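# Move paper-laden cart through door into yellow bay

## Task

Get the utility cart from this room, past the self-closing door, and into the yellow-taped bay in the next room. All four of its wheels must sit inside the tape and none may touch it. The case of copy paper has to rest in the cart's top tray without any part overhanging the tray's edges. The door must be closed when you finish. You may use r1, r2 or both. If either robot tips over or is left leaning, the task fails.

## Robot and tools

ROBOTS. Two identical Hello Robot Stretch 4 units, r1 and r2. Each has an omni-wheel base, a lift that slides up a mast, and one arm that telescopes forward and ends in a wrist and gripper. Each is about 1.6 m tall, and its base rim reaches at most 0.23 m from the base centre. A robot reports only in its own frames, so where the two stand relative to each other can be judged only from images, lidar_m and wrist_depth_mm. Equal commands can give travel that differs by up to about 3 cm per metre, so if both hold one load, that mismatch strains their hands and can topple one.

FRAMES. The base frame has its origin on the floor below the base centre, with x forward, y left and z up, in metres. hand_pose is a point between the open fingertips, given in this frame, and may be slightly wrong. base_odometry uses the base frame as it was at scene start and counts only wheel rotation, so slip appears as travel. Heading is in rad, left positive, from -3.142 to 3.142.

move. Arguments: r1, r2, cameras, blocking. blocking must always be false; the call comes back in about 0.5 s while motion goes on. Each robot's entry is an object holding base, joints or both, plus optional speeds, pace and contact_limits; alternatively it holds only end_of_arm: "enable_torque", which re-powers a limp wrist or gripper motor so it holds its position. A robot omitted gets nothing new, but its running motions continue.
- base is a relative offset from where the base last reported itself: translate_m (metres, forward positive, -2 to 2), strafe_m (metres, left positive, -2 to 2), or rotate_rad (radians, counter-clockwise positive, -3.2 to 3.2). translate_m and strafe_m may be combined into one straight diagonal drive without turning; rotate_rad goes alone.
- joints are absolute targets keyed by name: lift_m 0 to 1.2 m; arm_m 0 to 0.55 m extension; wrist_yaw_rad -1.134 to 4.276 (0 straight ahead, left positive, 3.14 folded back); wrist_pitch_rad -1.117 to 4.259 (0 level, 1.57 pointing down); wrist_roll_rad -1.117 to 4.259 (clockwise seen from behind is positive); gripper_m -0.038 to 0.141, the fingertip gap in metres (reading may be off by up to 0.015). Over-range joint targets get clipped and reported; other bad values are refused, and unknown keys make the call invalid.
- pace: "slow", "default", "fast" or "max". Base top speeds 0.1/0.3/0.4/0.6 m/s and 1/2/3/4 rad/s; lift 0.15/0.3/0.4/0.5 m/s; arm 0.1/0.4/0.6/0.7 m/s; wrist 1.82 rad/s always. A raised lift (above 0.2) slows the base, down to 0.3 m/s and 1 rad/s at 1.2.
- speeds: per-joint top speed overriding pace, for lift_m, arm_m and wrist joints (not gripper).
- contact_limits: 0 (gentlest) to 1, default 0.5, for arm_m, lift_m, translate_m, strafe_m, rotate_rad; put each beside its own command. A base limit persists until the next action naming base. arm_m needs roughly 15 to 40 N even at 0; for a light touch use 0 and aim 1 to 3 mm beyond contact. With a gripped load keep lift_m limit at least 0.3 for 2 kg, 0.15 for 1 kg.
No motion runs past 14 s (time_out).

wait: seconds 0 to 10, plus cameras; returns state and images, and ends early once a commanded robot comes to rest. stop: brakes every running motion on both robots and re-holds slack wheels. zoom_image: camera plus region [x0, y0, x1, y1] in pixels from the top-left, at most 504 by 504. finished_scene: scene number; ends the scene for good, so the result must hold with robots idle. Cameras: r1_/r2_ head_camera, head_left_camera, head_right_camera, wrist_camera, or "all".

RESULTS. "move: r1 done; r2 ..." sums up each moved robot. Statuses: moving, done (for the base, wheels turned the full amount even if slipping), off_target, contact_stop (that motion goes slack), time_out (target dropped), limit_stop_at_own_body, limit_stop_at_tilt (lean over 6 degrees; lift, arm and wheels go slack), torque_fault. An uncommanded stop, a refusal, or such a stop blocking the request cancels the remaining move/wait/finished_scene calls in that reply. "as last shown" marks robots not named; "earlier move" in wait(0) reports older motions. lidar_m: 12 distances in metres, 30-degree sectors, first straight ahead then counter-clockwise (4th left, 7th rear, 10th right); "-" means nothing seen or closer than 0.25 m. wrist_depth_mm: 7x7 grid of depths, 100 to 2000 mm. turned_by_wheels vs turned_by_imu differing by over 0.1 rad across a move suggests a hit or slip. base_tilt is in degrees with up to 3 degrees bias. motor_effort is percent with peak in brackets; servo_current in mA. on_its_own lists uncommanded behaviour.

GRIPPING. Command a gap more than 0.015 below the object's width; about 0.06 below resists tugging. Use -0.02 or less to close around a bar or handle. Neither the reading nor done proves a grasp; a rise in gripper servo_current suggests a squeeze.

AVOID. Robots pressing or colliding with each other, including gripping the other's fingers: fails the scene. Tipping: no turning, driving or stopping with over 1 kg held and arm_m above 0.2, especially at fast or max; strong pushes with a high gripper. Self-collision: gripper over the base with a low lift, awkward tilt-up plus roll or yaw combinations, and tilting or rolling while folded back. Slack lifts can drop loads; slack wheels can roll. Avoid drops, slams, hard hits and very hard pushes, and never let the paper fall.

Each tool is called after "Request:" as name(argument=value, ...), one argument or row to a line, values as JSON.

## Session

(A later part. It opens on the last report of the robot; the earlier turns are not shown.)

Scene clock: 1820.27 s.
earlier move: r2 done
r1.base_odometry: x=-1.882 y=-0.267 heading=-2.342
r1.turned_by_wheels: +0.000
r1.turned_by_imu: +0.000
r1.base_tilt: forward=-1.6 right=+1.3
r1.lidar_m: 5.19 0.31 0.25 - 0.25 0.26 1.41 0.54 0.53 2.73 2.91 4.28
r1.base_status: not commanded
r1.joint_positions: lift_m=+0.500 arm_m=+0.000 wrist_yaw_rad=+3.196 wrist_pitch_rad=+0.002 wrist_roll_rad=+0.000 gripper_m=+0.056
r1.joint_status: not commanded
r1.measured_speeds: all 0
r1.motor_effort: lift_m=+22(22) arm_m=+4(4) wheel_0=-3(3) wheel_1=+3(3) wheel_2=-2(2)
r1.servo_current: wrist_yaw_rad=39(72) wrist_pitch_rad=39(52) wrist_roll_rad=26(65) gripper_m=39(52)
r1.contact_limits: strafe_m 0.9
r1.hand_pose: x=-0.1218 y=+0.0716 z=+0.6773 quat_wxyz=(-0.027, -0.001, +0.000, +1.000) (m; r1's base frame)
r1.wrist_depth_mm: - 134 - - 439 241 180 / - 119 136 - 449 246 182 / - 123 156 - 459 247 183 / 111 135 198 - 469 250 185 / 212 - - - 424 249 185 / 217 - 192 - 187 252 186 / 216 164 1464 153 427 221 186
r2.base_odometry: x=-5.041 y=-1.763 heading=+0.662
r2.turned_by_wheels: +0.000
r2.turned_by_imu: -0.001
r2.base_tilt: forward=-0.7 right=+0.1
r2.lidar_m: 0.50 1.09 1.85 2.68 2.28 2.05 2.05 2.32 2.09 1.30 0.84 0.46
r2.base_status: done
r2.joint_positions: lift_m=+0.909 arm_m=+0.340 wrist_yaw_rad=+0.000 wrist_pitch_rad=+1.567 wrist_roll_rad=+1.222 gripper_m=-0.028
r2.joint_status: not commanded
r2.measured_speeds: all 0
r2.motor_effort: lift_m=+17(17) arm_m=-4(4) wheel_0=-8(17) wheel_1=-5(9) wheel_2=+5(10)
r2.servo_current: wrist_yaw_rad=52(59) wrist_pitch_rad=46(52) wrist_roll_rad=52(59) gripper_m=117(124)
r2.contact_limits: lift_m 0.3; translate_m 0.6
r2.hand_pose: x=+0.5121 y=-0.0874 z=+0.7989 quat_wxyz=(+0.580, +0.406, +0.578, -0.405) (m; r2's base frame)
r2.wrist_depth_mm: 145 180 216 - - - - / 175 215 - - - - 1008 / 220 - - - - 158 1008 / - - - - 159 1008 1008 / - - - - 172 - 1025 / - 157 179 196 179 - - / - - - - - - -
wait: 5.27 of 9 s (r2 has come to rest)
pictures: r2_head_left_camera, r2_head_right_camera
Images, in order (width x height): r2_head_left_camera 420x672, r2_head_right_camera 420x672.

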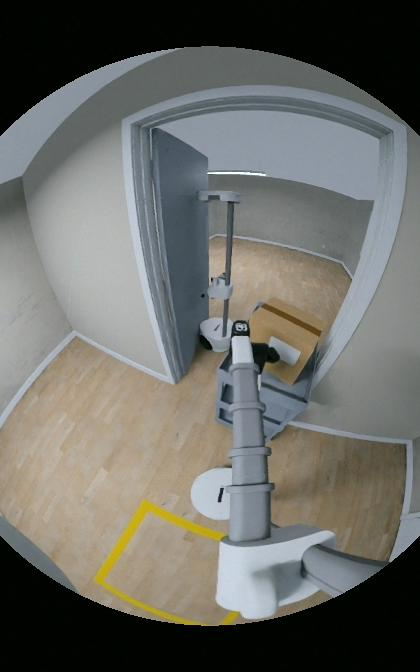

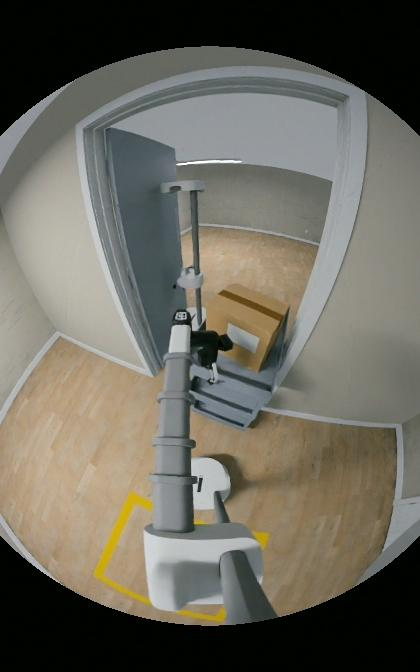

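Request:
move(
  r2={"base":{"translate_m":-0.79,"strafe_m":0.151},"pace":"slow","contact_limits":{"translate_m":0.6}},
  blocking=false,
  cameras=[],
)

Request:
wait(
  seconds=10,
  cameras=["r2_head_right_camera","r2_head_left_camera"],
)

Scene clock: 1834.03 s.
move: r2 moving
r1: as last shown
r1.lidar_m: 5.18 0.31 0.25 - 0.25 0.26 1.01 0.53 0.54 2.74 2.91 4.27
r1.servo_current: wrist_yaw_rad=33(65) wrist_pitch_rad=39(46) wrist_roll_rad=39(65) gripper_m=46(46)
r1.contact_limits: strafe_m 0.9
r1.wrist_depth_mm: - 134 - - 442 240 180 / - 119 136 - 449 245 181 / - 123 155 - 455 247 183 / 111 135 196 - 466 249 185 / 212 - - - 421 251 186 / 218 - 192 - 188 251 186 / 216 164 1499 153 433 220 186
r2.base_odometry: x=-5.052 y=-1.769 heading=+0.661
r2.turned_by_wheels: -0.001
r2.turned_by_imu: +0.000
r2.base_tilt: forward=-0.6 right=+0.0
r2.lidar_m: 0.49 1.06 1.87 2.66 2.28 2.04 2.03 2.33 2.08 1.36 0.86 0.47
r2.base_status: translate_m moving; strafe_m moving
r2.joint_positions: lift_m=+0.909 arm_m=+0.340 wrist_yaw_rad=+0.000 wrist_pitch_rad=+1.567 wrist_roll_rad=+1.222 gripper_m=-0.028
r2.joint_status: not commanded
r2.measured_speeds: translate_m=-0.049 strafe_m=+0.009 rotate_rad=-0.002 lift_m=+0.000 arm_m=+0.000 wrist_yaw_rad=+0.000 wrist_pitch_rad=+0.000 wrist_roll_rad=+0.000
r2.motor_effort: lift_m=+17(17) arm_m=-4(4) wheel_0=-10(13) wheel_1=-7(8) wheel_2=+11(12)
r2.servo_current: wrist_yaw_rad=52(59) wrist_pitch_rad=33(46) wrist_roll_rad=39(59) gripper_m=111(117)
r2.contact_limits: lift_m 0.3; translate_m 0.6
r2.hand_pose: x=+0.5121 y=-0.0874 z=+0.7989 quat_wxyz=(+0.580, +0.406, +0.578, -0.405) (m; r2's base frame)
r2.wrist_depth_mm: 147 185 218 - - - - / 179 218 - - - - 976 / 222 - - - - 1008 991 / - - - - 160 1008 991 / - - 195 - 1008 - 1008 / - 154 178 194 179 - - / - - - - 1008 - -
pictures: none
No camera images: "cameras" was empty.

Scene clock: 1842.83 s.
earlier move: r2 done
r1.base_odometry: x=-1.882 y=-0.267 heading=-2.342
r1.turned_by_wheels: +0.000
r1.turned_by_imu: -0.001
r1.base_tilt: forward=-1.6 right=+1.3
r1.lidar_m: 5.18 0.31 0.25 - 0.25 0.27 1.20 1.14 1.07 2.73 2.94 4.24
r1.base_status: not commanded
r1.joint_positions: lift_m=+0.500 arm_m=+0.000 wrist_yaw_rad=+3.196 wrist_pitch_rad=+0.002 wrist_roll_rad=+0.000 gripper_m=+0.056
r1.joint_status: not commanded
r1.measured_speeds: all 0
r1.motor_effort: lift_m=+22(22) arm_m=+4(4) wheel_0=-3(4) wheel_1=+3(3) wheel_2=-2(2)
r1.servo_current: wrist_yaw_rad=59(72) wrist_pitch_rad=39(52) wrist_roll_rad=46(65) gripper_m=46(52)
r1.contact_limits: strafe_m 0.9
r1.hand_pose: x=-0.1218 y=+0.0716 z=+0.6773 quat_wxyz=(-0.027, -0.001, +0.000, +1.000) (m; r1's base frame)
r1.wrist_depth_mm: - 134 - - 439 241 180 / - 119 136 - 452 244 182 / - 123 156 - 462 247 183 / 111 135 196 - 466 249 185 / 211 - - - 424 251 186 / 220 - 194 - 188 252 186 / 226 164 1336 153 424 220 186
r2.base_odometry: x=-5.757 y=-2.129 heading=+0.662
r2.turned_by_wheels: +0.001
r2.turned_by_imu: +0.003
r2.base_tilt: forward=-0.6 right=+0.1
r2.lidar_m: 0.49 1.92 2.77 2.21 1.41 1.27 1.28 1.56 1.93 1.95 1.67 0.51
r2.base_status: done
r2.joint_positions: lift_m=+0.909 arm_m=+0.340 wrist_yaw_rad=+0.000 wrist_pitch_rad=+1.567 wrist_roll_rad=+1.222 gripper_m=-0.028
r2.joint_status: not commanded
r2.measured_speeds: all 0
r2.motor_effort: lift_m=+17(17) arm_m=-4(4) wheel_0=-2(16) wheel_1=-4(9) wheel_2=+9(13)
r2.servo_current: wrist_yaw_rad=52(59) wrist_pitch_rad=46(52) wrist_roll_rad=39(59) gripper_m=117(124)
r2.contact_limits: lift_m 0.3; translate_m 0.6
r2.hand_pose: x=+0.5121 y=-0.0874 z=+0.7989 quat_wxyz=(+0.580, +0.406, +0.578, -0.405) (m; r2's base frame)
r2.wrist_depth_mm: 147 193 - - - 991 991 / 170 218 - - - 976 991 / 196 - - - - 1025 976 / 220 - - - 991 1025 991 / - - - 161 1008 - 1008 / - 156 180 193 179 - - / - - - - - - -
wait: 8.80 of 10 s (r2 has come to rest)
pictures: r2_head_left_camera, r2_head_right_camera
Images, in order (width x height): r2_head_left_camera 420x672, r2_head_right_camera 420x672.

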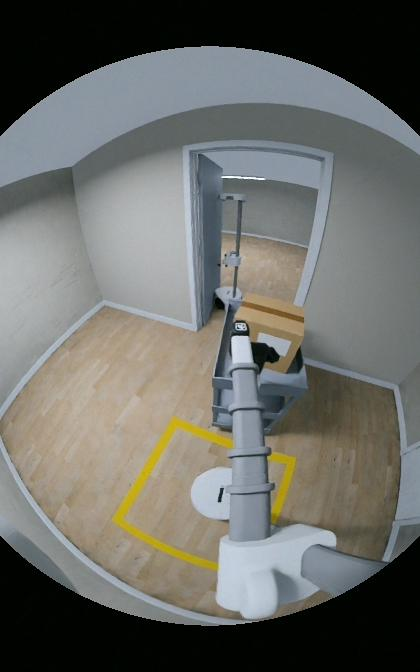

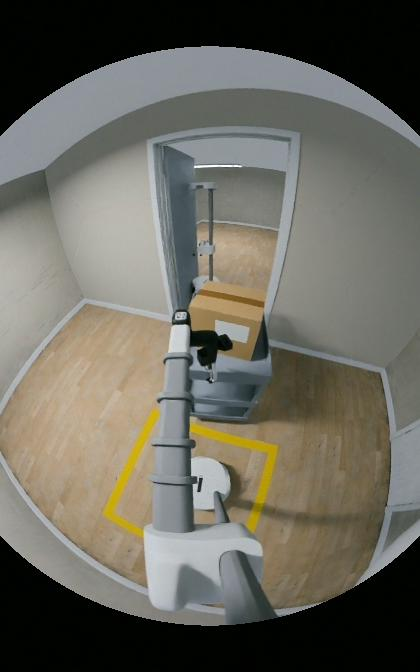

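Request:
move(
  r2={"base":{"translate_m":-0.548,"strafe_m":0.093},"pace":"slow","contact_limits":{"translate_m":0.6}},
  blocking=false,
  cameras=[],
)

Request:
wait(
  seconds=10,
  cameras=["r2_head_left_camera","r2_head_camera"],
)

Scene clock: 1854.03 s.
move: r2 moving
r1: as last shown
r1.turned_by_imu: +0.000
r1.lidar_m: 5.17 0.28 0.25 - 0.25 0.25 1.20 1.16 1.06 2.72 2.91 4.25
r1.motor_effort: lift_m=+22(22) arm_m=+4(4) wheel_0=-3(3) wheel_1=+3(3) wheel_2=-2(2)
r1.servo_current: wrist_yaw_rad=52(72) wrist_pitch_rad=39(46) wrist_roll_rad=59(59) gripper_m=39(46)
r1.contact_limits: strafe_m 0.9
r1.wrist_depth_mm: - 134 - - 442 241 180 / - 119 136 - 445 243 182 / - 123 156 - 455 247 184 / 111 135 197 - 466 250 185 / 213 - - - 418 251 186 / 219 - 193 - 187 251 187 / 228 163 1397 153 424 220 186
r2.base_odometry: x=-5.768 y=-2.135 heading=+0.662
r2.turned_by_wheels: +0.000
r2.turned_by_imu: +0.000
r2.base_tilt: forward=-0.7 right=+0.1
r2.lidar_m: 0.50 1.95 2.77 2.19 1.38 1.25 1.26 1.59 1.92 1.96 1.71 0.50
r2.base_status: translate_m moving; strafe_m moving
r2.joint_positions: lift_m=+0.909 arm_m=+0.340 wrist_yaw_rad=+0.000 wrist_pitch_rad=+1.567 wrist_roll_rad=+1.222 gripper_m=-0.028
r2.joint_status: not commanded
r2.measured_speeds: translate_m=-0.049 strafe_m=+0.008 rotate_rad=+0.000 lift_m=+0.000 arm_m=+0.000 wrist_yaw_rad=+0.000 wrist_pitch_rad=+0.000 wrist_roll_rad=+0.000
r2.motor_effort: lift_m=+16(17) arm_m=-3(4) wheel_0=-6(8) wheel_1=-7(7) wheel_2=+13(14)
r2.servo_current: wrist_yaw_rad=39(59) wrist_pitch_rad=39(46) wrist_roll_rad=59(59) gripper_m=117(124)
r2.contact_limits: lift_m 0.3; translate_m 0.6
r2.hand_pose: x=+0.5121 y=-0.0874 z=+0.7989 quat_wxyz=(+0.580, +0.406, +0.578, -0.405) (m; r2's base frame)
r2.wrist_depth_mm: 148 196 - - - 991 1008 / 174 214 - - - 1008 991 / 202 - - - - 1008 1008 / 226 - - - 1008 1008 991 / - - - 161 1008 - 1008 / - 158 180 191 178 - - / - 134 - - - - -
pictures: none
No camera images: "cameras" was empty.

Scene clock: 1860.37 s.
earlier move: r2 done
r1.base_odometry: x=-1.882 y=-0.267 heading=-2.342
r1.turned_by_wheels: +0.000
r1.turned_by_imu: +0.000
r1.base_tilt: forward=-1.6 right=+1.3
r1.lidar_m: 5.17 0.30 0.25 - 0.25 0.26 1.75 1.15 1.06 2.73 2.91 4.23
r1.base_status: not commanded
r1.joint_positions: lift_m=+0.500 arm_m=+0.000 wrist_yaw_rad=+3.196 wrist_pitch_rad=+0.002 wrist_roll_rad=+0.000 gripper_m=+0.056
r1.joint_status: not commanded
r1.measured_speeds: all 0
r1.motor_effort: lift_m=+22(22) arm_m=+4(4) wheel_0=-3(4) wheel_1=+3(3) wheel_2=-2(2)
r1.servo_current: wrist_yaw_rad=65(72) wrist_pitch_rad=46(59) wrist_roll_rad=39(65) gripper_m=46(46)
r1.contact_limits: strafe_m 0.9
r1.hand_pose: x=-0.1218 y=+0.0716 z=+0.6773 quat_wxyz=(-0.027, -0.001, +0.000, +1.000) (m; r1's base frame)
r1.wrist_depth_mm: - 134 - - 442 242 180 / - 119 136 - 452 245 182 / - 123 156 - 459 247 184 / 111 135 197 - 466 250 185 / 211 - - - 424 250 186 / 218 - 193 - 188 250 186 / 226 1537 1537 153 427 220 186
r2.base_odometry: x=-6.246 y=-2.393 heading=+0.663
r2.turned_by_wheels: +0.000
r2.turned_by_imu: +0.003
r2.base_tilt: forward=-0.7 right=+0.1
r2.lidar_m: 0.48 2.54 2.89 1.27 0.76 0.71 0.72 0.92 1.80 1.85 2.29 0.53
r2.base_status: done
r2.joint_positions: lift_m=+0.909 arm_m=+0.340 wrist_yaw_rad=+0.000 wrist_pitch_rad=+1.567 wrist_roll_rad=+1.222 gripper_m=-0.029
r2.joint_status: not commanded
r2.measured_speeds: all 0
r2.motor_effort: lift_m=+17(17) arm_m=-4(4) wheel_0=-1(10) wheel_1=-5(8) wheel_2=+8(15)
r2.servo_current: wrist_yaw_rad=39(59) wrist_pitch_rad=46(52) wrist_roll_rad=52(59) gripper_m=117(124)
r2.contact_limits: lift_m 0.3; translate_m 0.6
r2.hand_pose: x=+0.5121 y=-0.0874 z=+0.7989 quat_wxyz=(+0.580, +0.406, +0.578, -0.405) (m; r2's base frame)
r2.wrist_depth_mm: 170 211 - - 1008 991 991 / 178 220 - - 976 991 991 / 199 - - - 1025 991 991 / 218 - - - 1008 1008 1008 / 229 - - - 1008 - - / - - 181 189 179 - - / - - - - - - -
wait: 6.33 of 10 s (r2 has come to rest)
pictures: r2_head_camera, r2_head_left_camera
Images, in order (width x height): r2_head_camera 420x560, r2_head_left_camera 420x672.

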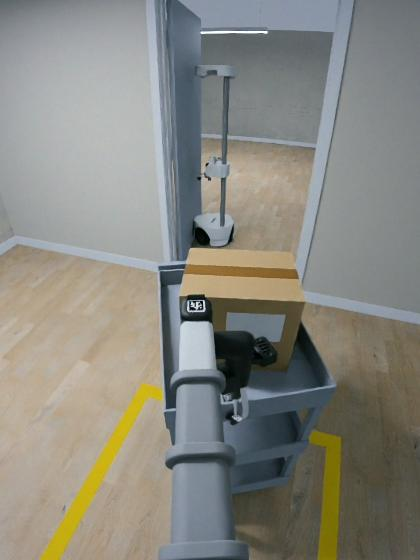

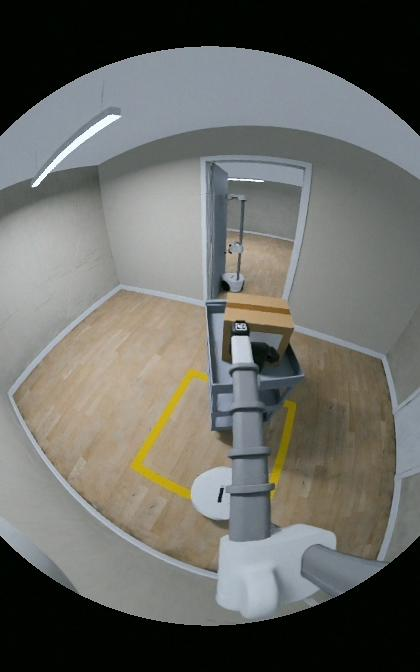

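Request:
move(
  r2={"base":{"translate_m":-0.22,"strafe_m":-0.09},"pace":"slow","contact_limits":{"translate_m":0.6}},
  blocking=false,
  cameras=[],
)

Request:
wait(
  seconds=6,
  cameras=[],
)

Request:
move(
  r2={"base":{"rotate_rad":0.36},"pace":"slow","contact_limits":{"rotate_rad":0.7}},
  blocking=false,
  cameras=[],
)

Request:
wait(
  seconds=4,
  cameras=["r2_head_camera","r2_head_left_camera"],
)

Scene clock: 1899.67 s.
move: r2 moving
r1: as last shown
r1.lidar_m: 5.20 0.28 0.25 - 0.25 0.25 1.78 1.16 1.05 2.73 2.93 4.25
r1.motor_effort: lift_m=+22(22) arm_m=+4(4) wheel_0=-3(3) wheel_1=+3(3) wheel_2=-2(2)
r1.servo_current: wrist_yaw_rad=46(72) wrist_pitch_rad=46(46) wrist_roll_rad=52(72) gripper_m=39(46)
r1.contact_limits: strafe_m 0.9
r1.wrist_depth_mm: - 134 - - 442 241 180 / - 119 136 - 449 245 181 / - 123 156 - 455 245 185 / 111 135 196 - 469 250 185 / 212 - - - 421 250 185 / 218 - 193 - 189 251 186 / 227 1537 1576 153 430 220 186
r2.base_odometry: x=-6.252 y=-2.405 heading=+0.663
r2.turned_by_wheels: +0.001
r2.turned_by_imu: +0.001
r2.base_tilt: forward=-0.6 right=+0.1
r2.lidar_m: 0.46 2.61 2.87 1.24 0.79 0.70 0.71 0.87 1.78 1.87 2.30 0.54
r2.base_status: translate_m moving; strafe_m moving
r2.joint_positions: lift_m=+0.909 arm_m=+0.340 wrist_yaw_rad=+0.000 wrist_pitch_rad=+1.566 wrist_roll_rad=+1.222 gripper_m=-0.029
r2.joint_status: not commanded
r2.measured_speeds: translate_m=-0.049 strafe_m=-0.019 rotate_rad=-0.001 lift_m=+0.000 arm_m=+0.000 wrist_yaw_rad=+0.000 wrist_pitch_rad=-0.005 wrist_roll_rad=+0.000
r2.motor_effort: lift_m=+17(17) arm_m=-3(4) wheel_0=-3(4) wheel_1=-8(8) wheel_2=+15(16)
r2.servo_current: wrist_yaw_rad=39(52) wrist_pitch_rad=46(52) wrist_roll_rad=46(52) gripper_m=117(117)
r2.contact_limits: lift_m 0.3; translate_m 0.6
r2.hand_pose: x=+0.5123 y=-0.0874 z=+0.7989 quat_wxyz=(+0.581, +0.407, +0.578, -0.405) (m; r2's base frame)
r2.wrist_depth_mm: 174 217 - - 991 991 976 / 182 224 - - 1008 1008 976 / 202 - - - 991 1008 991 / 219 - - - 1008 1008 991 / 228 - - 216 1025 - 991 / - - 179 186 176 - - / - 132 - - - - -
pictures: none
No camera images: "cameras" was empty.

Scene clock: 1902.73 s.
earlier move: r2 done
r1.base_odometry: x=-1.882 y=-0.267 heading=-2.342
r1.turned_by_wheels: +0.000
r1.turned_by_imu: +0.000
r1.base_tilt: forward=-1.6 right=+1.3
r1.lidar_m: 5.17 0.29 0.25 - 0.25 0.25 1.96 1.14 1.06 2.74 2.93 4.29
r1.base_status: not commanded
r1.joint_positions: lift_m=+0.500 arm_m=+0.000 wrist_yaw_rad=+3.196 wrist_pitch_rad=+0.002 wrist_roll_rad=+0.000 gripper_m=+0.056
r1.joint_status: not commanded
r1.measured_speeds: all 0
r1.motor_effort: lift_m=+22(22) arm_m=+4(4) wheel_0=-3(3) wheel_1=+3(3) wheel_2=-2(2)
r1.servo_current: wrist_yaw_rad=39(72) wrist_pitch_rad=39(52) wrist_roll_rad=52(72) gripper_m=46(52)
r1.contact_limits: strafe_m 0.9
r1.hand_pose: x=-0.1218 y=+0.0716 z=+0.6773 quat_wxyz=(-0.027, -0.001, +0.000, +1.000) (m; r1's base frame)
r1.wrist_depth_mm: - 134 - - 439 241 180 / - 119 136 - 445 245 182 / - 123 156 - 459 247 184 / 111 135 196 - 466 248 185 / 211 - - - 424 250 185 / 218 - 194 - 188 250 186 / 228 1537 1576 153 430 220 186
r2.base_odometry: x=-6.363 y=-2.599 heading=+0.663
r2.turned_by_wheels: +0.000
r2.turned_by_imu: +0.002
r2.base_tilt: forward=-0.7 right=+0.1
r2.lidar_m: 0.45 0.75 3.04 0.96 0.60 0.53 0.55 0.69 1.36 1.73 2.11 0.55
r2.base_status: done
r2.joint_positions: lift_m=+0.909 arm_m=+0.340 wrist_yaw_rad=+0.000 wrist_pitch_rad=+1.567 wrist_roll_rad=+1.222 gripper_m=-0.029
r2.joint_status: not commanded
r2.measured_speeds: all 0
r2.motor_effort: lift_m=+17(17) arm_m=-4(4) wheel_0=+0(7) wheel_1=-2(8) wheel_2=+8(17)
r2.servo_current: wrist_yaw_rad=52(59) wrist_pitch_rad=46(52) wrist_roll_rad=52(65) gripper_m=111(124)
r2.contact_limits: lift_m 0.3; translate_m 0.6
r2.hand_pose: x=+0.5121 y=-0.0874 z=+0.7989 quat_wxyz=(+0.580, +0.406, +0.578, -0.405) (m; r2's base frame)
r2.wrist_depth_mm: 195 - - 1008 1008 991 991 / 195 - - - 991 976 1008 / 204 - - 1008 1008 991 991 / 212 - - 1042 1025 1008 1025 / 219 - - 208 1008 - 1025 / 222 - 183 200 179 - - / 226 - - - - - -
wait: 3.07 of 6 s (r2 has come to rest)
pictures: none
No camera images: "cameras" was empty.

Scene clock: 1903.23 s.
move: r2 moving
r1: as last shown
r1.base_tilt: forward=-1.6 right=+1.2
r1.lidar_m: 5.19 0.30 0.25 - 0.25 0.26 1.94 1.16 1.06 2.73 2.94 4.25
r1.servo_current: wrist_yaw_rad=46(72) wrist_pitch_rad=46(46) wrist_roll_rad=46(59) gripper_m=39(52)
r1.contact_limits: strafe_m 0.9
r1.wrist_depth_mm: - 134 - - 439 241 180 / - 119 136 - 449 244 181 / - 122 156 - 459 247 184 / 111 135 197 - 469 250 185 / 211 - - - 421 250 185 / 220 - 195 - 188 251 186 / 227 1576 1499 153 430 221 185
r2.base_odometry: x=-6.363 y=-2.599 heading=+0.786
r2.turned_by_wheels: +0.123
r2.turned_by_imu: +0.119
r2.base_tilt: forward=-0.7 right=+0.1
r2.lidar_m: 0.43 3.12 2.55 0.84 0.58 0.54 0.56 0.77 1.71 1.73 2.36 0.52
r2.base_status: rotate_rad moving
r2.joint_positions: lift_m=+0.909 arm_m=+0.340 wrist_yaw_rad=+0.000 wrist_pitch_rad=+1.571 wrist_roll_rad=+1.222 gripper_m=-0.029
r2.joint_status: not commanded
r2.measured_speeds: translate_m=-0.002 strafe_m=+0.000 rotate_rad=+0.486 lift_m=+0.000 arm_m=+0.000 wrist_yaw_rad=+0.000 wrist_pitch_rad=+0.033 wrist_roll_rad=+0.000
r2.motor_effort: lift_m=+17(17) arm_m=+3(4) wheel_0=-15(16) wheel_1=-9(11) wheel_2=-17(17)
r2.servo_current: wrist_yaw_rad=46(52) wrist_pitch_rad=39(46) wrist_roll_rad=52(59) gripper_m=111(117)
r2.contact_limits: lift_m 0.3; rotate_rad 0.7
r2.hand_pose: x=+0.5108 y=-0.0874 z=+0.7989 quat_wxyz=(+0.579, +0.406, +0.579, -0.406) (m; r2's base frame)
r2.wrist_depth_mm: 172 222 - - 1008 1025 1008 / 179 223 - - 1025 1025 1025 / 190 - - - 1025 1008 1008 / 206 - - - 1025 1025 1025 / 211 - - 165 1042 - 1025 / 219 - 180 186 178 - 750 / 222 123 - - - - -
pictures: none
No camera images: "cameras" was empty.

Scene clock: 1904.23 s.
earlier move: r2 done
r1.base_odometry: x=-1.882 y=-0.267 heading=-2.342
r1.turned_by_wheels: +0.000
r1.turned_by_imu: +0.000
r1.base_tilt: forward=-1.6 right=+1.3
r1.lidar_m: 5.17 0.31 0.25 - 0.25 0.27 1.97 1.15 1.05 2.73 2.93 4.27
r1.base_status: not commanded
r1.joint_positions: lift_m=+0.500 arm_m=+0.000 wrist_yaw_rad=+3.196 wrist_pitch_rad=+0.002 wrist_roll_rad=+0.000 gripper_m=+0.056
r1.joint_status: not commanded
r1.measured_speeds: all 0
r1.motor_effort: lift_m=+22(22) arm_m=+4(4) wheel_0=-2(3) wheel_1=+3(3) wheel_2=-2(2)
r1.servo_current: wrist_yaw_rad=46(72) wrist_pitch_rad=39(52) wrist_roll_rad=26(65) gripper_m=39(52)
r1.contact_limits: strafe_m 0.9
r1.hand_pose: x=-0.1218 y=+0.0716 z=+0.6773 quat_wxyz=(-0.027, -0.001, +0.000, +1.000) (m; r1's base frame)
r1.wrist_depth_mm: - 134 - - 445 240 180 / - 119 136 - 449 244 182 / - 123 156 - 455 247 183 / 111 135 197 - 469 249 185 / 212 - - - 424 250 186 / 219 - 194 - 187 252 186 / 228 1537 1537 153 427 220 186
r2.base_odometry: x=-6.364 y=-2.599 heading=+1.023
r2.turned_by_wheels: +0.237
r2.turned_by_imu: +0.229
r2.base_tilt: forward=-0.7 right=+0.1
r2.lidar_m: 0.48 3.04 1.28 0.69 0.55 0.52 0.61 1.01 1.70 1.90 2.26 0.50
r2.base_status: done
r2.joint_positions: lift_m=+0.909 arm_m=+0.340 wrist_yaw_rad=-0.001 wrist_pitch_rad=+1.574 wrist_roll_rad=+1.222 gripper_m=-0.029
r2.joint_status: not commanded
r2.measured_speeds: all 0
r2.motor_effort: lift_m=+17(17) arm_m=+8(8) wheel_0=+2(19) wheel_1=-2(11) wheel_2=-5(19)
r2.servo_current: wrist_yaw_rad=52(59) wrist_pitch_rad=46(46) wrist_roll_rad=46(59) gripper_m=117(117)
r2.contact_limits: lift_m 0.3; rotate_rad 0.7
r2.hand_pose: x=+0.5095 y=-0.0874 z=+0.7989 quat_wxyz=(+0.578, +0.405, +0.580, -0.407) (m; r2's base frame)
r2.wrist_depth_mm: 151 199 - - - 1008 991 / 176 216 - - - 1008 1025 / 204 - - - - 1025 1008 / 226 - - - 1025 1025 1025 / - - - 171 1025 - 1008 / - - 181 196 178 - 741 / 216 - - - - - -
wait: 1.00 of 4 s (r2 has come to rest)
pictures: r2_head_camera, r2_head_left_camera
Images, in order (width x height): r2_head_camera 420x560, r2_head_left_camera 420x672.

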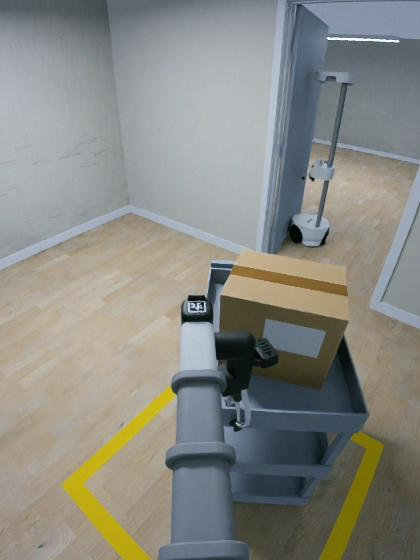

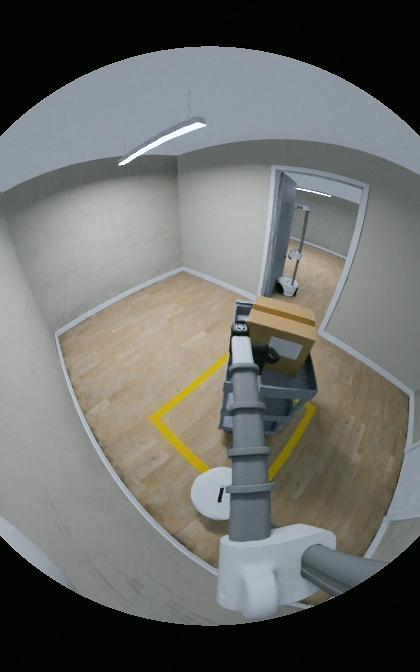

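Request:
zoom_image(
  camera="r2_head_left_camera",
  region=[130, 290, 350, 500],
)

Scaled by 2.291 from the camera's 420x672 image, which has a finer 600x960 frame.

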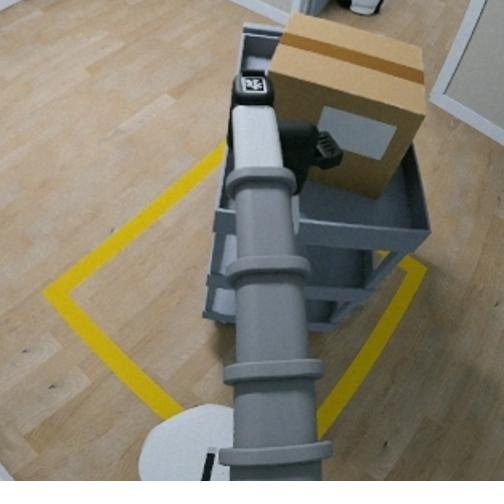

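Request:
move(
  r2={"base":{"translate_m":-0.08,"strafe_m":0.16},"pace":"slow","contact_limits":{"translate_m":0.6}},
  blocking=false,
  cameras=[],
)

Request:
wait(
  seconds=5,
  cameras=["r2_head_left_camera"],
)

Request:
zoom_image(
  camera="r2_head_left_camera",
  region=[130, 290, 350, 500],
)

Scene clock: 1929.20 s.
move: r2 moving
r1: as last shown
r1.base_tilt: forward=-1.6 right=+1.2
r1.lidar_m: 5.18 0.30 0.25 - 0.25 0.25 1.97 1.15 1.06 2.74 2.93 4.30
r1.servo_current: wrist_yaw_rad=65(65) wrist_pitch_rad=46(52) wrist_roll_rad=33(52) gripper_m=46(46)
r1.contact_limits: strafe_m 0.9
r1.wrist_depth_mm: - 134 - - 439 242 180 / - 119 136 - 452 245 181 / - 123 155 - 459 247 183 / 111 135 197 - 466 251 184 / 212 - - - 421 249 186 / 218 - 194 - 187 251 186 / 228 1537 1537 153 427 220 186
r2.base_odometry: x=-6.376 y=-2.598 heading=+1.022
r2.turned_by_wheels: -0.001
r2.turned_by_imu: +0.000
r2.base_tilt: forward=-0.6 right=+0.1
r2.lidar_m: 0.50 3.05 1.25 0.66 0.54 0.52 0.60 1.01 1.70 1.90 2.28 0.51
r2.base_status: translate_m moving; strafe_m moving
r2.joint_positions: lift_m=+0.909 arm_m=+0.340 wrist_yaw_rad=-0.001 wrist_pitch_rad=+1.573 wrist_roll_rad=+1.222 gripper_m=-0.029
r2.joint_status: not commanded
r2.measured_speeds: translate_m=-0.020 strafe_m=+0.043 rotate_rad=+0.000 lift_m=+0.000 arm_m=+0.000 wrist_yaw_rad=+0.000 wrist_pitch_rad=-0.012 wrist_roll_rad=+0.000
r2.motor_effort: lift_m=+17(17) arm_m=+7(8) wheel_0=-14(14) wheel_1=+3(6) wheel_2=+4(4)
r2.servo_current: wrist_yaw_rad=39(65) wrist_pitch_rad=39(52) wrist_roll_rad=52(59) gripper_m=111(117)
r2.contact_limits: lift_m 0.3; translate_m 0.6
r2.hand_pose: x=+0.5101 y=-0.0874 z=+0.7989 quat_wxyz=(+0.578, +0.406, +0.579, -0.406) (m; r2's base frame)
r2.wrist_depth_mm: 161 204 - - - 1025 991 / 174 220 - - - 1008 1008 / 205 - - - 160 1025 1008 / 229 - - - 991 1008 1008 / - - - 162 1008 - 1008 / - - 181 195 177 - - / 216 - - - - - -
pictures: none
No camera images: "cameras" was empty.

Scene clock: 1931.77 s.
earlier move: r2 done
r1.base_odometry: x=-1.882 y=-0.267 heading=-2.342
r1.turned_by_wheels: +0.000
r1.turned_by_imu: +0.000
r1.base_tilt: forward=-1.6 right=+1.3
r1.lidar_m: 5.17 0.31 0.25 - 0.25 0.27 2.12 1.13 1.06 2.73 2.91 4.27
r1.base_status: not commanded
r1.joint_positions: lift_m=+0.500 arm_m=+0.000 wrist_yaw_rad=+3.196 wrist_pitch_rad=+0.002 wrist_roll_rad=+0.000 gripper_m=+0.056
r1.joint_status: not commanded
r1.measured_speeds: all 0
r1.motor_effort: lift_m=+22(22) arm_m=+4(4) wheel_0=-3(4) wheel_1=+3(3) wheel_2=-2(2)
r1.servo_current: wrist_yaw_rad=59(78) wrist_pitch_rad=39(52) wrist_roll_rad=39(72) gripper_m=46(52)
r1.contact_limits: strafe_m 0.9
r1.hand_pose: x=-0.1218 y=+0.0716 z=+0.6773 quat_wxyz=(-0.027, -0.001, +0.000, +1.000) (m; r1's base frame)
r1.wrist_depth_mm: - 134 - - 442 242 180 / - 119 136 - 449 244 182 / - 123 156 - 459 246 184 / 111 135 197 - 469 249 185 / 211 - - - 421 251 186 / 219 - 193 - 187 251 186 / 227 1499 1576 153 430 222 186
r2.base_odometry: x=-6.542 y=-2.584 heading=+1.023
r2.turned_by_wheels: +0.001
r2.turned_by_imu: +0.000
r2.base_tilt: forward=-0.6 right=+0.1
r2.lidar_m: 0.50 3.01 0.93 0.45 0.37 0.37 0.44 0.68 1.78 1.95 2.41 0.50
r2.base_status: done
r2.joint_positions: lift_m=+0.909 arm_m=+0.340 wrist_yaw_rad=-0.001 wrist_pitch_rad=+1.563 wrist_roll_rad=+1.222 gripper_m=-0.029
r2.joint_status: not commanded
r2.measured_speeds: all 0
r2.motor_effort: lift_m=+16(17) arm_m=-3(8) wheel_0=-6(17) wheel_1=+2(6) wheel_2=+6(10)
r2.servo_current: wrist_yaw_rad=52(65) wrist_pitch_rad=46(52) wrist_roll_rad=52(59) gripper_m=111(117)
r2.contact_limits: lift_m 0.3; translate_m 0.6
r2.hand_pose: x=+0.5132 y=-0.0874 z=+0.7989 quat_wxyz=(+0.581, +0.407, +0.577, -0.404) (m; r2's base frame)
r2.wrist_depth_mm: 166 207 - - - 991 991 / 182 221 - - - 991 1008 / 213 - - - 160 1008 976 / 234 - - - 991 1008 1008 / - - - 161 1008 - 1008 / - 156 179 188 178 - - / 216 132 - - 1008 - -
wait: 2.57 of 5 s (r2 has come to rest)
pictures: r2_head_left_camera
Images, in order (width x height): r2_head_left_camera 420x672.

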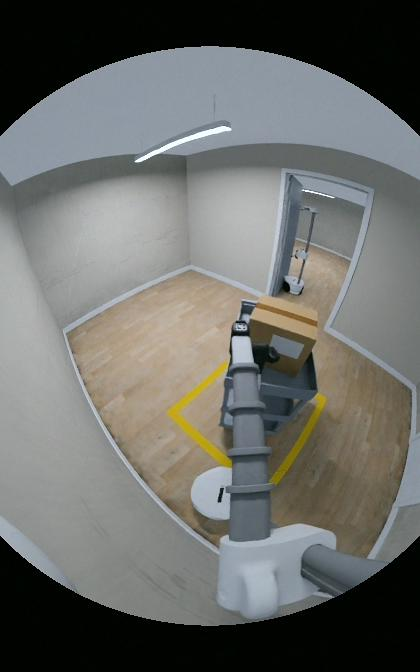

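Scaled by 2.291 from the camera's 420x672 image, which has a finer 600x960 frame.

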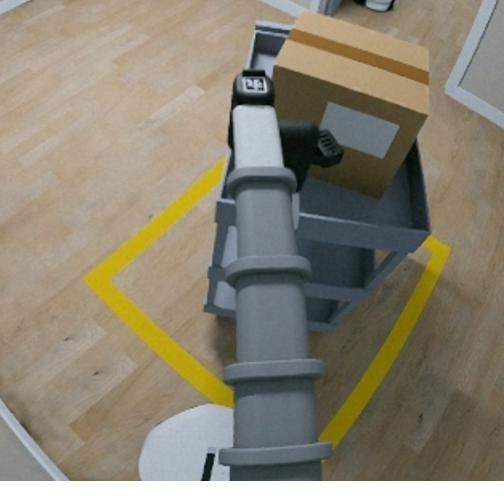

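Request:
move(
  r2={"joints":{"arm_m":0.24},"pace":"slow","contact_limits":{"arm_m":0.8}},
  blocking=false,
  cameras=[],
)

Request:
wait(
  seconds=4,
  cameras=["r2_head_left_camera"],
)

Request:
zoom_image(
  camera="r2_head_left_camera",
  region=[130, 290, 350, 500],
)

Scene clock: 1940.63 s.
move: r2 moving
r1: as last shown
r1.lidar_m: 5.19 0.28 0.25 - 0.25 0.25 2.13 1.14 1.07 2.73 2.93 4.24
r1.motor_effort: lift_m=+22(22) arm_m=+4(4) wheel_0=-3(3) wheel_1=+3(3) wheel_2=-2(2)
r1.servo_current: wrist_yaw_rad=59(65) wrist_pitch_rad=52(52) wrist_roll_rad=52(72) gripper_m=39(46)
r1.contact_limits: strafe_m 0.9
r1.wrist_depth_mm: - 134 - - 445 242 180 / - 119 136 - 452 245 182 / - 123 156 - 455 247 183 / 111 135 197 - 466 250 185 / 213 - - - 424 249 186 / 220 - 193 - 188 252 186 / 228 1537 1499 153 427 220 186
r2.base_odometry: x=-6.542 y=-2.584 heading=+1.023
r2.turned_by_wheels: +0.000
r2.turned_by_imu: +0.000
r2.base_tilt: forward=-0.7 right=+0.1
r2.lidar_m: 0.51 2.97 0.92 0.46 0.38 0.37 0.45 0.71 1.76 1.99 2.42 0.49
r2.base_status: not commanded
r2.joint_positions: lift_m=+0.909 arm_m=+0.328 wrist_yaw_rad=-0.001 wrist_pitch_rad=+1.563 wrist_roll_rad=+1.222 gripper_m=-0.029
r2.joint_status: arm_m moving
r2.measured_speeds: translate_m=+0.000 strafe_m=+0.000 rotate_rad=+0.000 lift_m=+0.000 arm_m=-0.049 wrist_yaw_rad=+0.000 wrist_pitch_rad=+0.000 wrist_roll_rad=+0.000
r2.motor_effort: lift_m=+17(17) arm_m=-12(13) wheel_0=-6(6) wheel_1=+2(2) wheel_2=+6(7)
r2.servo_current: wrist_yaw_rad=52(52) wrist_pitch_rad=52(52) wrist_roll_rad=46(52) gripper_m=111(117)
r2.contact_limits: arm_m 0.8; lift_m 0.3; translate_m 0.6
r2.hand_pose: x=+0.5009 y=-0.0874 z=+0.7989 quat_wxyz=(+0.581, +0.407, +0.577, -0.404) (m; r2's base frame)
r2.wrist_depth_mm: 170 211 - - - 976 976 / 188 229 - - - 991 976 / 220 - - - - 991 1008 / - - - - 1025 991 991 / - - - 168 1025 - 1008 / - 158 182 187 178 - - / 217 - - - - - -
pictures: none
No camera images: "cameras" was empty.

Scene clock: 1942.43 s.
earlier move: r2 done
r1.base_odometry: x=-1.882 y=-0.267 heading=-2.342
r1.turned_by_wheels: +0.000
r1.turned_by_imu: +0.000
r1.base_tilt: forward=-1.6 right=+1.3
r1.lidar_m: 5.17 0.30 0.25 - 0.25 0.26 2.21 1.16 1.05 2.72 2.90 4.27
r1.base_status: not commanded
r1.joint_positions: lift_m=+0.500 arm_m=+0.000 wrist_yaw_rad=+3.196 wrist_pitch_rad=+0.002 wrist_roll_rad=+0.000 gripper_m=+0.056
r1.joint_status: not commanded
r1.measured_speeds: all 0
r1.motor_effort: lift_m=+22(22) arm_m=+4(4) wheel_0=-3(4) wheel_1=+3(3) wheel_2=-2(2)
r1.servo_current: wrist_yaw_rad=52(65) wrist_pitch_rad=46(52) wrist_roll_rad=39(72) gripper_m=33(52)
r1.contact_limits: strafe_m 0.9
r1.hand_pose: x=-0.1218 y=+0.0716 z=+0.6773 quat_wxyz=(-0.027, -0.001, +0.000, +1.000) (m; r1's base frame)
r1.wrist_depth_mm: - 134 - - 439 242 180 / - 119 136 - 449 243 181 / - 122 155 - 455 247 185 / 111 135 197 - 466 250 185 / 212 - - - 424 251 185 / 219 - 194 - 187 251 186 / 227 1537 1537 153 430 221 186
r2.base_odometry: x=-6.542 y=-2.584 heading=+1.023
r2.turned_by_wheels: +0.000
r2.turned_by_imu: +0.001
r2.base_tilt: forward=-0.7 right=+0.0
r2.lidar_m: 0.38 2.99 0.89 0.47 0.38 0.37 0.45 0.72 1.76 2.00 2.43 0.41
r2.base_status: not commanded
r2.joint_positions: lift_m=+0.909 arm_m=+0.240 wrist_yaw_rad=-0.001 wrist_pitch_rad=+1.564 wrist_roll_rad=+1.222 gripper_m=-0.029
r2.joint_status: all done
r2.measured_speeds: all 0
r2.motor_effort: lift_m=+17(17) arm_m=-8(17) wheel_0=-1(6) wheel_1=+2(2) wheel_2=+6(7)
r2.servo_current: wrist_yaw_rad=46(59) wrist_pitch_rad=46(52) wrist_roll_rad=46(59) gripper_m=117(117)
r2.contact_limits: arm_m 0.8; lift_m 0.3; translate_m 0.6
r2.hand_pose: x=+0.4131 y=-0.0874 z=+0.7989 quat_wxyz=(+0.581, +0.407, +0.577, -0.404) (m; r2's base frame)
r2.wrist_depth_mm: 173 213 - - - 1008 991 / 184 226 - - 173 991 991 / 206 - - - 1025 1008 991 / 220 - - - 1025 1008 1008 / 236 - - - - - 1008 / - - 182 196 178 - 699 / - - - - - - 1025
wait: 1.80 of 4 s (r2 has come to rest)
pictures: r2_head_left_camera
Images, in order (width x height): r2_head_left_camera 420x672.

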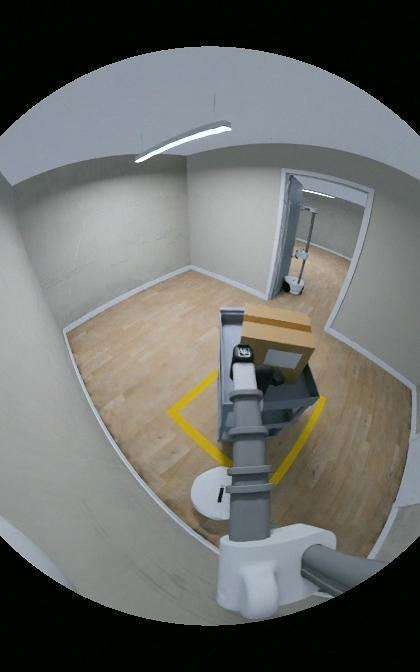

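Scaled by 2.291 from the camera's 420x672 image, which has a finer 600x960 frame.

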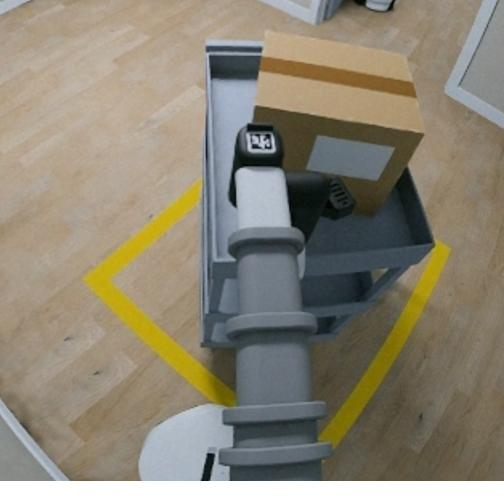

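Request:
move(
  r2={"joints":{"gripper_m":0.11}},
  blocking=false,
  cameras=[],
)

Request:
wait(
  seconds=3,
  cameras=[],
)

Request:
move(
  r2={"joints":{"lift_m":1.03}},
  blocking=false,
  cameras=[],
)

Request:
wait(
  seconds=3,
  cameras=[],
)

Request:
move(
  r2={"base":{"strafe_m":0.5},"joints":{"arm_m":0.05},"pace":"slow"},
  blocking=false,
  cameras=[],
)

Request:
wait(
  seconds=8,
  cameras=["r2_head_right_camera"],
)

Scene clock: 1953.10 s.
move: r2 moving
r1: as last shown
r1.base_tilt: forward=-1.5 right=+1.3
r1.lidar_m: 5.19 0.28 0.25 - 0.25 0.27 2.21 1.16 1.05 2.73 2.90 4.23
r1.motor_effort: lift_m=+22(22) arm_m=+4(4) wheel_0=-3(3) wheel_1=+3(3) wheel_2=-2(2)
r1.servo_current: wrist_yaw_rad=39(65) wrist_pitch_rad=39(39) wrist_roll_rad=59(59) gripper_m=39(46)
r1.contact_limits: strafe_m 0.9
r1.wrist_depth_mm: - 134 - - 439 242 180 / - 119 136 - 449 245 182 / - 123 156 - 455 247 183 / 111 135 197 - 466 249 185 / 212 - - - 418 249 186 / 219 - 193 - 188 250 186 / 227 1576 1537 153 427 221 186
r2.base_odometry: x=-6.542 y=-2.584 heading=+1.023
r2.turned_by_wheels: +0.000
r2.turned_by_imu: +0.000
r2.base_tilt: forward=-0.7 right=+0.1
r2.lidar_m: 0.40 2.98 0.90 0.47 0.36 0.35 0.44 0.71 1.77 1.99 2.43 0.42
r2.base_status: not commanded
r2.joint_positions: lift_m=+0.909 arm_m=+0.240 wrist_yaw_rad=-0.001 wrist_pitch_rad=+1.564 wrist_roll_rad=+1.222 gripper_m=-0.003
r2.joint_status: gripper_m moving
r2.measured_speeds: translate_m=+0.000 strafe_m=+0.000 rotate_rad=+0.000 lift_m=+0.000 arm_m=+0.000 wrist_yaw_rad=+0.000 wrist_pitch_rad=+0.005 wrist_roll_rad=+0.000
r2.motor_effort: lift_m=+17(17) arm_m=-8(8) wheel_0=-1(1) wheel_1=+2(2) wheel_2=+6(7)
r2.servo_current: wrist_yaw_rad=39(59) wrist_pitch_rad=46(52) wrist_roll_rad=39(65) gripper_m=104(104)
r2.contact_limits: arm_m 0.8; lift_m 0.3; translate_m 0.6
r2.hand_pose: x=+0.4130 y=-0.0874 z=+0.7989 quat_wxyz=(+0.581, +0.407, +0.577, -0.404) (m; r2's base frame)
r2.wrist_depth_mm: 171 213 - - - 1008 1008 / 183 225 - - 162 991 991 / 205 - - - 1008 991 991 / 224 - - - 1008 991 991 / 237 - - 163 - - 1008 / - - 183 192 179 - 732 / - - - - - - 1008
pictures: none
No camera images: "cameras" was empty.

Scene clock: 1954.70 s.
earlier move: r2 done
r1.base_odometry: x=-1.882 y=-0.267 heading=-2.342
r1.turned_by_wheels: +0.000
r1.turned_by_imu: +0.000
r1.base_tilt: forward=-1.6 right=+1.3
r1.lidar_m: 5.18 0.32 0.25 - 0.25 0.25 2.20 1.14 1.05 2.72 2.92 4.25
r1.base_status: not commanded
r1.joint_positions: lift_m=+0.500 arm_m=+0.000 wrist_yaw_rad=+3.196 wrist_pitch_rad=+0.002 wrist_roll_rad=+0.000 gripper_m=+0.056
r1.joint_status: not commanded
r1.measured_speeds: all 0
r1.motor_effort: lift_m=+22(22) arm_m=+4(4) wheel_0=-3(3) wheel_1=+3(3) wheel_2=-2(2)
r1.servo_current: wrist_yaw_rad=46(72) wrist_pitch_rad=46(46) wrist_roll_rad=46(72) gripper_m=46(46)
r1.contact_limits: strafe_m 0.9
r1.hand_pose: x=-0.1218 y=+0.0716 z=+0.6773 quat_wxyz=(-0.027, -0.001, +0.000, +1.000) (m; r1's base frame)
r1.wrist_depth_mm: - 134 - - 445 241 180 / - 119 136 - 449 245 181 / - 123 155 - 462 246 183 / 111 135 196 - 466 250 185 / 213 - - - 421 249 186 / 219 - 194 - 187 251 186 / 228 1499 1537 153 427 220 186
r2.base_odometry: x=-6.542 y=-2.584 heading=+1.023
r2.turned_by_wheels: +0.000
r2.turned_by_imu: +0.000
r2.base_tilt: forward=-0.7 right=+0.1
r2.lidar_m: 0.39 2.96 0.90 0.48 0.37 0.38 0.45 0.70 1.75 1.97 2.44 0.38
r2.base_status: not commanded
r2.joint_positions: lift_m=+0.909 arm_m=+0.240 wrist_yaw_rad=-0.001 wrist_pitch_rad=+1.567 wrist_roll_rad=+1.222 gripper_m=+0.110
r2.joint_status: all done
r2.measured_speeds: all 0
r2.motor_effort: lift_m=+14(17) arm_m=-7(8) wheel_0=-1(1) wheel_1=+2(2) wheel_2=+6(7)
r2.servo_current: wrist_yaw_rad=46(59) wrist_pitch_rad=39(52) wrist_roll_rad=46(65) gripper_m=52(130)
r2.contact_limits: arm_m 0.8; lift_m 0.3; translate_m 0.6
r2.hand_pose: x=+0.4120 y=-0.0874 z=+0.7991 quat_wxyz=(+0.580, +0.406, +0.578, -0.405) (m; r2's base frame)
r2.wrist_depth_mm: 175 218 - - 168 1008 1008 / 187 229 - - 1008 1008 1008 / 209 - - - 1008 1008 991 / 229 - - - 1025 1008 1025 / 237 - - - 976 - 1008 / - - 189 170 188 - 699 / - - - - - - 1025
wait: 1.60 of 3 s (r2 has come to rest)
pictures: none
No camera images: "cameras" was empty.

Scene clock: 1955.20 s.
move: r2 moving
r1: as last shown
r1.lidar_m: 5.20 0.29 0.25 - 0.25 0.28 2.19 1.17 1.04 2.73 2.93 4.26
r1.servo_current: wrist_yaw_rad=46(52) wrist_pitch_rad=39(46) wrist_roll_rad=52(65) gripper_m=39(39)
r1.contact_limits: strafe_m 0.9
r1.wrist_depth_mm: - 134 - - 442 241 180 / - 119 136 - 449 245 182 / - 123 156 - 459 247 184 / 111 135 197 - 473 250 185 / 211 - - - 424 250 185 / 219 - 193 - 187 252 186 / 227 1576 1499 153 427 221 186
r2.base_odometry: x=-6.542 y=-2.584 heading=+1.023
r2.turned_by_wheels: +0.000
r2.turned_by_imu: +0.000
r2.base_tilt: forward=-0.7 right=+0.1
r2.lidar_m: 0.39 2.98 0.92 0.47 0.38 0.38 0.43 0.70 1.78 1.96 2.44 0.42
r2.base_status: not commanded
r2.joint_positions: lift_m=+0.947 arm_m=+0.240 wrist_yaw_rad=-0.001 wrist_pitch_rad=+1.569 wrist_roll_rad=+1.222 gripper_m=+0.110
r2.joint_status: lift_m moving
r2.measured_speeds: translate_m=+0.000 strafe_m=+0.000 rotate_rad=-0.001 lift_m=+0.147 arm_m=+0.000 wrist_yaw_rad=+0.000 wrist_pitch_rad=+0.000 wrist_roll_rad=+0.000
r2.motor_effort: lift_m=+21(22) arm_m=-7(7) wheel_0=-1(1) wheel_1=+1(2) wheel_2=+3(6)
r2.servo_current: wrist_yaw_rad=46(52) wrist_pitch_rad=39(46) wrist_roll_rad=52(59) gripper_m=46(59)
r2.contact_limits: arm_m 0.8; translate_m 0.6
r2.hand_pose: x=+0.4116 y=-0.0874 z=+0.8366 quat_wxyz=(+0.580, +0.406, +0.579, -0.405) (m; r2's base frame)
r2.wrist_depth_mm: 173 221 - - 1042 1025 1025 / 186 240 - - 1025 1025 1042 / 212 262 - - 1025 1042 1025 / 235 - - - 1042 1042 1025 / 256 - - - 976 - 1025 / - - 193 193 190 - 723 / 252 - - - - - 1042
pictures: none
No camera images: "cameras" was empty.

Scene clock: 1956.27 s.
earlier move: r2 done
r1.base_odometry: x=-1.882 y=-0.267 heading=-2.342
r1.turned_by_wheels: +0.000
r1.turned_by_imu: +0.000
r1.base_tilt: forward=-1.6 right=+1.2
r1.lidar_m: 5.19 0.28 0.25 - 0.25 0.26 2.20 1.14 1.04 2.73 2.94 4.25
r1.base_status: not commanded
r1.joint_positions: lift_m=+0.500 arm_m=+0.000 wrist_yaw_rad=+3.196 wrist_pitch_rad=+0.002 wrist_roll_rad=+0.000 gripper_m=+0.056
r1.joint_status: not commanded
r1.measured_speeds: all 0
r1.motor_effort: lift_m=+22(22) arm_m=+4(4) wheel_0=-3(3) wheel_1=+3(3) wheel_2=-2(2)
r1.servo_current: wrist_yaw_rad=46(65) wrist_pitch_rad=46(46) wrist_roll_rad=65(65) gripper_m=33(46)
r1.contact_limits: strafe_m 0.9
r1.hand_pose: x=-0.1218 y=+0.0716 z=+0.6773 quat_wxyz=(-0.027, -0.001, +0.000, +1.000) (m; r1's base frame)
r1.wrist_depth_mm: - 134 - - 442 242 179 / - 119 136 - 452 244 182 / - 122 156 - 462 247 183 / 111 135 197 - 469 250 184 / 212 - - - 418 250 186 / 220 - 194 - 188 250 186 / 227 1537 1499 153 430 220 186
r2.base_odometry: x=-6.542 y=-2.584 heading=+1.023
r2.turned_by_wheels: +0.000
r2.turned_by_imu: +0.000
r2.base_tilt: forward=-0.7 right=+0.0
r2.lidar_m: 0.39 2.99 0.90 0.46 0.38 0.37 0.44 0.72 1.78 1.96 2.44 0.40
r2.base_status: not commanded
r2.joint_positions: lift_m=+1.030 arm_m=+0.240 wrist_yaw_rad=-0.001 wrist_pitch_rad=+1.569 wrist_roll_rad=+1.222 gripper_m=+0.110
r2.joint_status: all done
r2.measured_speeds: all 0
r2.motor_effort: lift_m=+21(24) arm_m=-6(7) wheel_0=-1(1) wheel_1=+1(2) wheel_2=+3(6)
r2.servo_current: wrist_yaw_rad=52(59) wrist_pitch_rad=46(52) wrist_roll_rad=52(65) gripper_m=52(59)
r2.contact_limits: arm_m 0.8; translate_m 0.6
r2.hand_pose: x=+0.4116 y=-0.0874 z=+0.9195 quat_wxyz=(+0.580, +0.406, +0.579, -0.405) (m; r2's base frame)
r2.wrist_depth_mm: 166 225 307 - 1118 1138 1118 / 189 251 338 - 1138 1118 1118 / 207 293 - - 1118 1118 1118 / 235 325 - - 1138 1138 1098 / 260 - - - 1098 1138 1118 / 320 315 192 1160 190 - 1118 / 1138 294 319 - - 1138 1042
wait: 1.07 of 3 s (r2 has come to rest)
pictures: none
No camera images: "cameras" was empty.

Scene clock: 1956.77 s.
move: r2 moving
r1: as last shown
r1.base_tilt: forward=-1.6 right=+1.3
r1.lidar_m: 5.17 0.30 0.25 - 0.25 0.25 2.22 1.15 1.05 2.73 2.94 4.28
r1.servo_current: wrist_yaw_rad=46(59) wrist_pitch_rad=39(52) wrist_roll_rad=39(52) gripper_m=46(46)
r1.contact_limits: strafe_m 0.9
r1.wrist_depth_mm: - 134 - - 442 243 180 / - 119 136 - 455 245 182 / - 123 155 - 459 247 183 / 110 135 197 - 466 250 185 / 212 - - - 424 251 186 / 219 - 194 - 188 250 186 / 227 1576 1537 153 430 220 186
r2.base_odometry: x=-6.554 y=-2.577 heading=+1.023
r2.turned_by_wheels: +0.000
r2.turned_by_imu: +0.000
r2.base_tilt: forward=-0.7 right=+0.0
r2.lidar_m: 0.39 2.98 0.85 0.46 0.37 0.36 0.40 0.72 1.78 1.99 0.57 0.41
r2.base_status: strafe_m moving
r2.joint_positions: lift_m=+1.030 arm_m=+0.228 wrist_yaw_rad=-0.001 wrist_pitch_rad=+1.569 wrist_roll_rad=+1.222 gripper_m=+0.110
r2.joint_status: arm_m moving
r2.measured_speeds: translate_m=+0.000 strafe_m=+0.057 rotate_rad=+0.001 lift_m=+0.000 arm_m=-0.049 wrist_yaw_rad=+0.000 wrist_pitch_rad=+0.000 wrist_roll_rad=+0.000
r2.motor_effort: lift_m=+21(22) arm_m=-5(11) wheel_0=-8(10) wheel_1=+6(9) wheel_2=+0(3)
r2.servo_current: wrist_yaw_rad=52(59) wrist_pitch_rad=46(46) wrist_roll_rad=46(52) gripper_m=52(52)
r2.hand_pose: x=+0.3990 y=-0.0874 z=+0.9195 quat_wxyz=(+0.580, +0.406, +0.579, -0.405) (m; r2's base frame)
r2.wrist_depth_mm: 187 240 319 - 1118 1118 1118 / 204 274 349 - 1138 1118 1118 / 226 319 - - 1138 1118 1118 / 254 342 - 1118 1118 1118 1138 / 283 - - 1138 1118 1138 1098 / 320 312 193 1160 189 741 1098 / 1160 310 310 - - 1138 1060
pictures: none
No camera images: "cameras" was empty.

Scene clock: 1959.93 s.
earlier move: r2 contact_stop
r1.base_odometry: x=-1.882 y=-0.267 heading=-2.342
r1.turned_by_wheels: +0.000
r1.turned_by_imu: +0.000
r1.base_tilt: forward=-1.6 right=+1.3
r1.lidar_m: 5.19 0.28 0.25 - 0.25 0.26 2.22 1.13 1.05 2.73 2.92 4.29
r1.base_status: not commanded
r1.joint_positions: lift_m=+0.500 arm_m=+0.000 wrist_yaw_rad=+3.196 wrist_pitch_rad=+0.002 wrist_roll_rad=+0.000 gripper_m=+0.056
r1.joint_status: not commanded
r1.measured_speeds: all 0
r1.motor_effort: lift_m=+22(22) arm_m=+4(4) wheel_0=-3(3) wheel_1=+3(3) wheel_2=-2(2)
r1.servo_current: wrist_yaw_rad=39(59) wrist_pitch_rad=39(52) wrist_roll_rad=46(72) gripper_m=46(46)
r1.contact_limits: strafe_m 0.9
r1.hand_pose: x=-0.1218 y=+0.0716 z=+0.6773 quat_wxyz=(-0.027, -0.001, +0.000, +1.000) (m; r1's base frame)
r1.wrist_depth_mm: - 134 - - 439 242 180 / - 119 136 - 449 245 182 / - 123 155 - 459 246 183 / 111 135 196 - 466 250 185 / 212 - - - 418 250 186 / 219 - 195 - 187 251 186 / 226 1576 1537 153 430 220 186
r2.base_odometry: x=-6.774 y=-2.436 heading=+0.992
r2.turned_by_wheels: -0.031
r2.turned_by_imu: -0.039
r2.base_tilt: forward=-0.7 right=+0.0
r2.lidar_m: 0.79 2.78 0.57 0.26 0.25 0.26 0.25 0.38 1.97 2.14 0.61 0.45
r2.base_status: strafe_m contact_stop (by the wheels' count: +0.275 of +0.500)
r2.joint_positions: lift_m=+1.030 arm_m=+0.050 wrist_yaw_rad=-0.001 wrist_pitch_rad=+1.569 wrist_roll_rad=+1.222 gripper_m=+0.110
r2.joint_status: all done
r2.measured_speeds: all 0
r2.on_its_own: the wheels are slack since a contact_stop
r2.motor_effort: lift_m=+20(22) arm_m=-6(12) wheel_0=+0(30) wheel_1=+0(14) wheel_2=+0(18)
r2.servo_current: wrist_yaw_rad=39(59) wrist_pitch_rad=39(52) wrist_roll_rad=26(59) gripper_m=46(59)
r2.hand_pose: x=+0.2216 y=-0.0874 z=+0.9196 quat_wxyz=(+0.580, +0.406, +0.579, -0.405) (m; r2's base frame)
r2.wrist_depth_mm: - 306 - 1138 1118 1118 1118 / 1138 917 580 1138 1118 1118 1118 / 1138 1160 1138 1118 1138 1138 1118 / 1138 1138 1138 1138 1138 1138 1138 / 1160 1182 1138 1138 - 1138 1060 / 1160 1138 199 1138 190 473 389 / 1160 1160 1160 - - - -
wait: 3.17 of 8 s (r2 has come to rest)
pictures: r2_head_right_camera
Images, in order (width x height): r2_head_right_camera 420x672.

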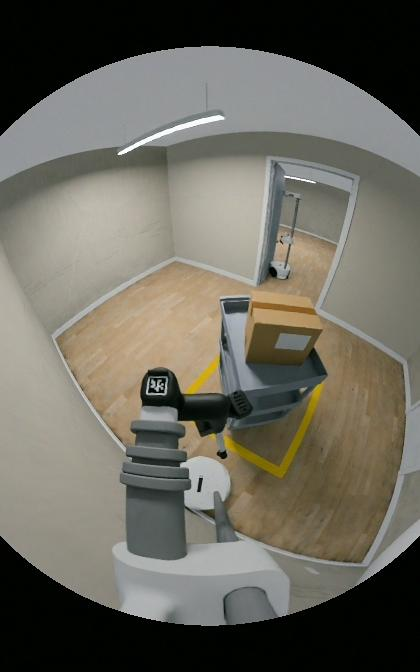

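Request:
zoom_image(
  camera="r2_head_right_camera",
  region=[170, 280, 350, 490],
)

Scaled by 2.400 from the camera's 420x672 image, which has a finer 600x960 frame.

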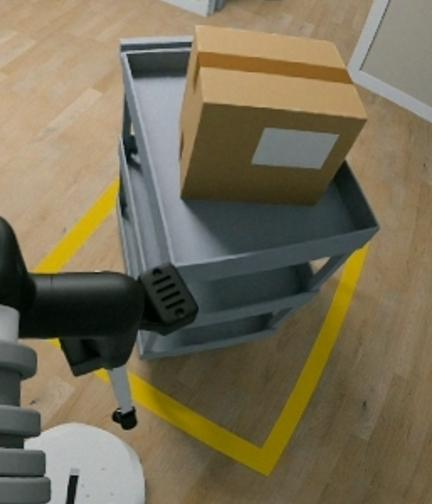

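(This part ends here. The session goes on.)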